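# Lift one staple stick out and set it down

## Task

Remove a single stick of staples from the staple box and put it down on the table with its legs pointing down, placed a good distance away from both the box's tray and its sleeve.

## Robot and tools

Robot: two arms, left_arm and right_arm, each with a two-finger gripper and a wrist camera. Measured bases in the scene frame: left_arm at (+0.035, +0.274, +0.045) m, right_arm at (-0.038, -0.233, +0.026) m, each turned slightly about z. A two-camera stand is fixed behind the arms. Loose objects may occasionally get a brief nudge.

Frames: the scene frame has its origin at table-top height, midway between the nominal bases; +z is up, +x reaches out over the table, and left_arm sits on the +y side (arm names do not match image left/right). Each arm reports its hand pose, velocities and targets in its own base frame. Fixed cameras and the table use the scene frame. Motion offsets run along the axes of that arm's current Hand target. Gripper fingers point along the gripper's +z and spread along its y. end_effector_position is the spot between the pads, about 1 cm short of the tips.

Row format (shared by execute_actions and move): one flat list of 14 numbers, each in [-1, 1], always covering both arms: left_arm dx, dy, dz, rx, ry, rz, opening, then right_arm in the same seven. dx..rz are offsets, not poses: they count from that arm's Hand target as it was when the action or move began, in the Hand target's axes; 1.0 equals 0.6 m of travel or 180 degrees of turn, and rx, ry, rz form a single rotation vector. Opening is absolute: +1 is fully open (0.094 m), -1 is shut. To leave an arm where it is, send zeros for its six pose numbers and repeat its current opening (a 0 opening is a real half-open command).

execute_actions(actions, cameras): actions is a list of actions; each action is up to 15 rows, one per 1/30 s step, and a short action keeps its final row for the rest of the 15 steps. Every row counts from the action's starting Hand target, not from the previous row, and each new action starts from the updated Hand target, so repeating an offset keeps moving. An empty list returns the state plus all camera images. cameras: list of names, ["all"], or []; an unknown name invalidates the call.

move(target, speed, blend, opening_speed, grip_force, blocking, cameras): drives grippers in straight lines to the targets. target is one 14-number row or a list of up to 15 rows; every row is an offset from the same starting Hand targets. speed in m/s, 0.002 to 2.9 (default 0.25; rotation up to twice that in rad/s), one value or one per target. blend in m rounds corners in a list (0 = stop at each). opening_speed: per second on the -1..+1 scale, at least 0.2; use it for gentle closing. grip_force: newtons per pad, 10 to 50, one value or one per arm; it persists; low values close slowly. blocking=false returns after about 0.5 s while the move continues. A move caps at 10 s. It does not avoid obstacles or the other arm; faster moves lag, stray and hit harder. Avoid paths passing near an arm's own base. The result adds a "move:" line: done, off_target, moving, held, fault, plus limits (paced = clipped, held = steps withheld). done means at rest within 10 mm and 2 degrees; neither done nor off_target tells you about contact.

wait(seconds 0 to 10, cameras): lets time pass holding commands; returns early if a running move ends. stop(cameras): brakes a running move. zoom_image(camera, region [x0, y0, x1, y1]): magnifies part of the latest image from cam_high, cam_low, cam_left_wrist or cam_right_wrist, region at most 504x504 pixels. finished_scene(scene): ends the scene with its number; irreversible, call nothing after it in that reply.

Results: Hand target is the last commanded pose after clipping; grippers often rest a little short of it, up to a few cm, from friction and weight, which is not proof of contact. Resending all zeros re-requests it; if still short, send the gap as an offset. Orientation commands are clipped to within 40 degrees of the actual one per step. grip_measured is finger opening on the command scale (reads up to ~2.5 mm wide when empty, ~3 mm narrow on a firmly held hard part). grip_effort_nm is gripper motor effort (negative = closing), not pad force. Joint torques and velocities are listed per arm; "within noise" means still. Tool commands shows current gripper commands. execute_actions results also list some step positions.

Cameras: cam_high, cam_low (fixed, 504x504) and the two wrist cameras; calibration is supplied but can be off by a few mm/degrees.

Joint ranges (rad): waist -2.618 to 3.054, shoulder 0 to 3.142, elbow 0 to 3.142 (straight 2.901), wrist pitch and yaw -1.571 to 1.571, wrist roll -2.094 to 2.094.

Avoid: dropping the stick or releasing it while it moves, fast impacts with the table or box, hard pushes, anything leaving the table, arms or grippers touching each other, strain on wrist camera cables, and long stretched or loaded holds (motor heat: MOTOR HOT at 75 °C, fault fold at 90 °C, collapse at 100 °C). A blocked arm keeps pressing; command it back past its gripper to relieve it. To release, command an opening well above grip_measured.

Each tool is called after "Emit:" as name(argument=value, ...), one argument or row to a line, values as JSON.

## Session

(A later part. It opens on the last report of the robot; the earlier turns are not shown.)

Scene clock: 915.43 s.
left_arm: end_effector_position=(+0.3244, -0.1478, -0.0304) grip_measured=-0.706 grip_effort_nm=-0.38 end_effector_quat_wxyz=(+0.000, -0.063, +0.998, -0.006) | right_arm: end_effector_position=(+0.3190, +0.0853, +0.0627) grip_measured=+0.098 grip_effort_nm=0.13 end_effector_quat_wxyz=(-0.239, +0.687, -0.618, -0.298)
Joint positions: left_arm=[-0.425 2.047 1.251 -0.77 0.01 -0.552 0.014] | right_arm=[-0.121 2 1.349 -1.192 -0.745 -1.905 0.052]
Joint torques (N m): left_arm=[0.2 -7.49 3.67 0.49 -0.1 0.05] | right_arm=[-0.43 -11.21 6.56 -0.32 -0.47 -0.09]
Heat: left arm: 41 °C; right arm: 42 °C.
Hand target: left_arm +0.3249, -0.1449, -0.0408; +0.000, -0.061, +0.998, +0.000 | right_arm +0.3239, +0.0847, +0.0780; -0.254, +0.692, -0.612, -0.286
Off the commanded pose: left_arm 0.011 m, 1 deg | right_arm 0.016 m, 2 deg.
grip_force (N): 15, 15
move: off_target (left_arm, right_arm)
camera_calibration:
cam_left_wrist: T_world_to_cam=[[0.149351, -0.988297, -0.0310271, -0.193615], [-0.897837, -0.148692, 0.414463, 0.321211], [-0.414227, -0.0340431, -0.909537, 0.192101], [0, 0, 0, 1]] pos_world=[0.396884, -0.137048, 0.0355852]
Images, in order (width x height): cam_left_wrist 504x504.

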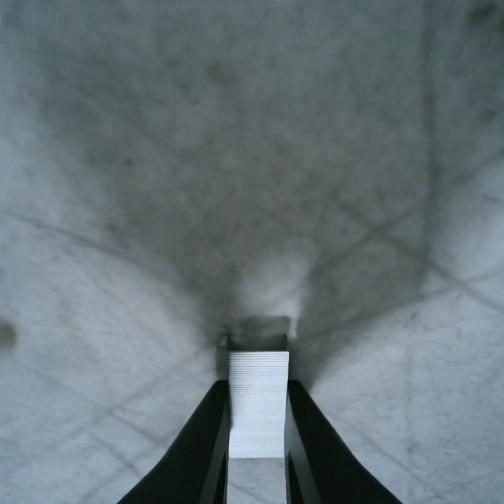

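Emit:
move(
  target=[
    [0,0,-0.0083,0,0,0,-0.82,0,0,0,0,0,0,0.1],
    [0,0,-0.0083,0,0,0,-0.5,0,0,0,0,0,0,0.1],
    [0,0,-0.12,0,0,0,-0.5,0,0,0,0,0,0,0.1],
  ],
  speed=[0.03,0.03,0.1],
  opening_speed=0.5,
  cameras=["cam_left_wrist","cam_high"],
)

Emit:
zoom_image(
  camera="cam_left_wrist",
  region=[120, 180, 400, 460],
)

Scene clock: 927.40 s.
left_arm: end_effector_position=(+0.3120, -0.1422, +0.0111) grip_measured=-0.502 grip_effort_nm=0.12 end_effector_quat_wxyz=(-0.031, -0.063, +0.997, +0.011) | right_arm: end_effector_position=(+0.3190, +0.0853, +0.0627) grip_measured=+0.098 grip_effort_nm=0.13 end_effector_quat_wxyz=(-0.239, +0.687, -0.618, -0.298)
Joint positions: left_arm=[-0.425 1.989 1.346 -0.993 0.01 -0.552 0.023] | right_arm=[-0.121 2 1.349 -1.192 -0.745 -1.905 0.052]
Joint torques (N m): left_arm=[0.2 -12.9 6.83 -0.05 -0.11 0.03] | right_arm=[-0.42 -11.22 6.54 -0.32 -0.48 -0.09]
Heat: left arm: 40 °C; right arm: 42 °C.
Hand target: left_arm +0.3250, -0.1449, +0.0312; +0.000, -0.061, +0.998, +0.000 | right_arm +0.3239, +0.0847, +0.0780; -0.254, +0.692, -0.612, -0.286
Off the commanded pose: left_arm 0.024 m, 4 deg | right_arm 0.016 m, 2 deg.
grip_force (N): 15, 15
move: off_target (left_arm, right_arm)
camera_calibration:
cam_left_wrist: T_world_to_cam=[[0.145767, -0.986919, -0.0688766, -0.183209], [-0.869885, -0.161019, 0.466233, 0.282749], [-0.471224, -0.00804642, -0.881977, 0.246044], [0, 0, 0, 1]] pos_world=[0.388607, -0.133304, 0.0725592]
Images, in order (width x height): cam_high 504x504, cam_left_wrist 504x504.

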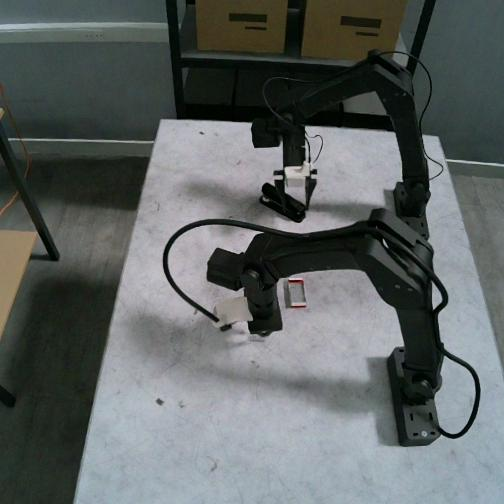

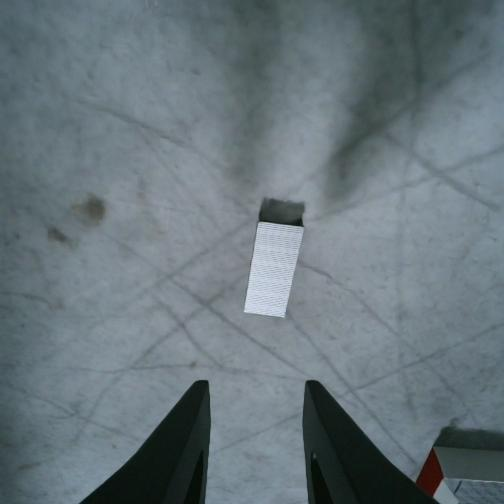

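Scaled by 1.800 from the camera's 504x504 image, which has a finer 720x720 frame.

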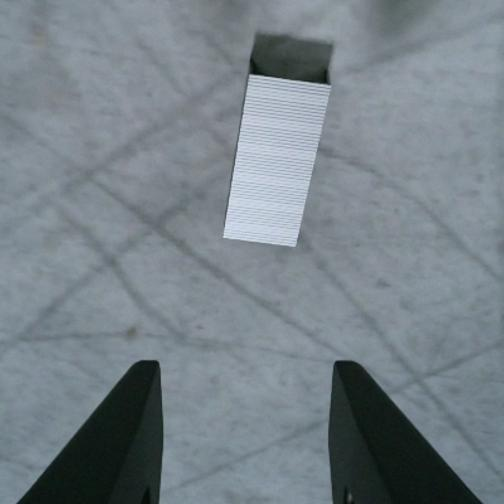

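Emit:
finished_scene(
  scene=1,
)

The scene is finished: the task was done.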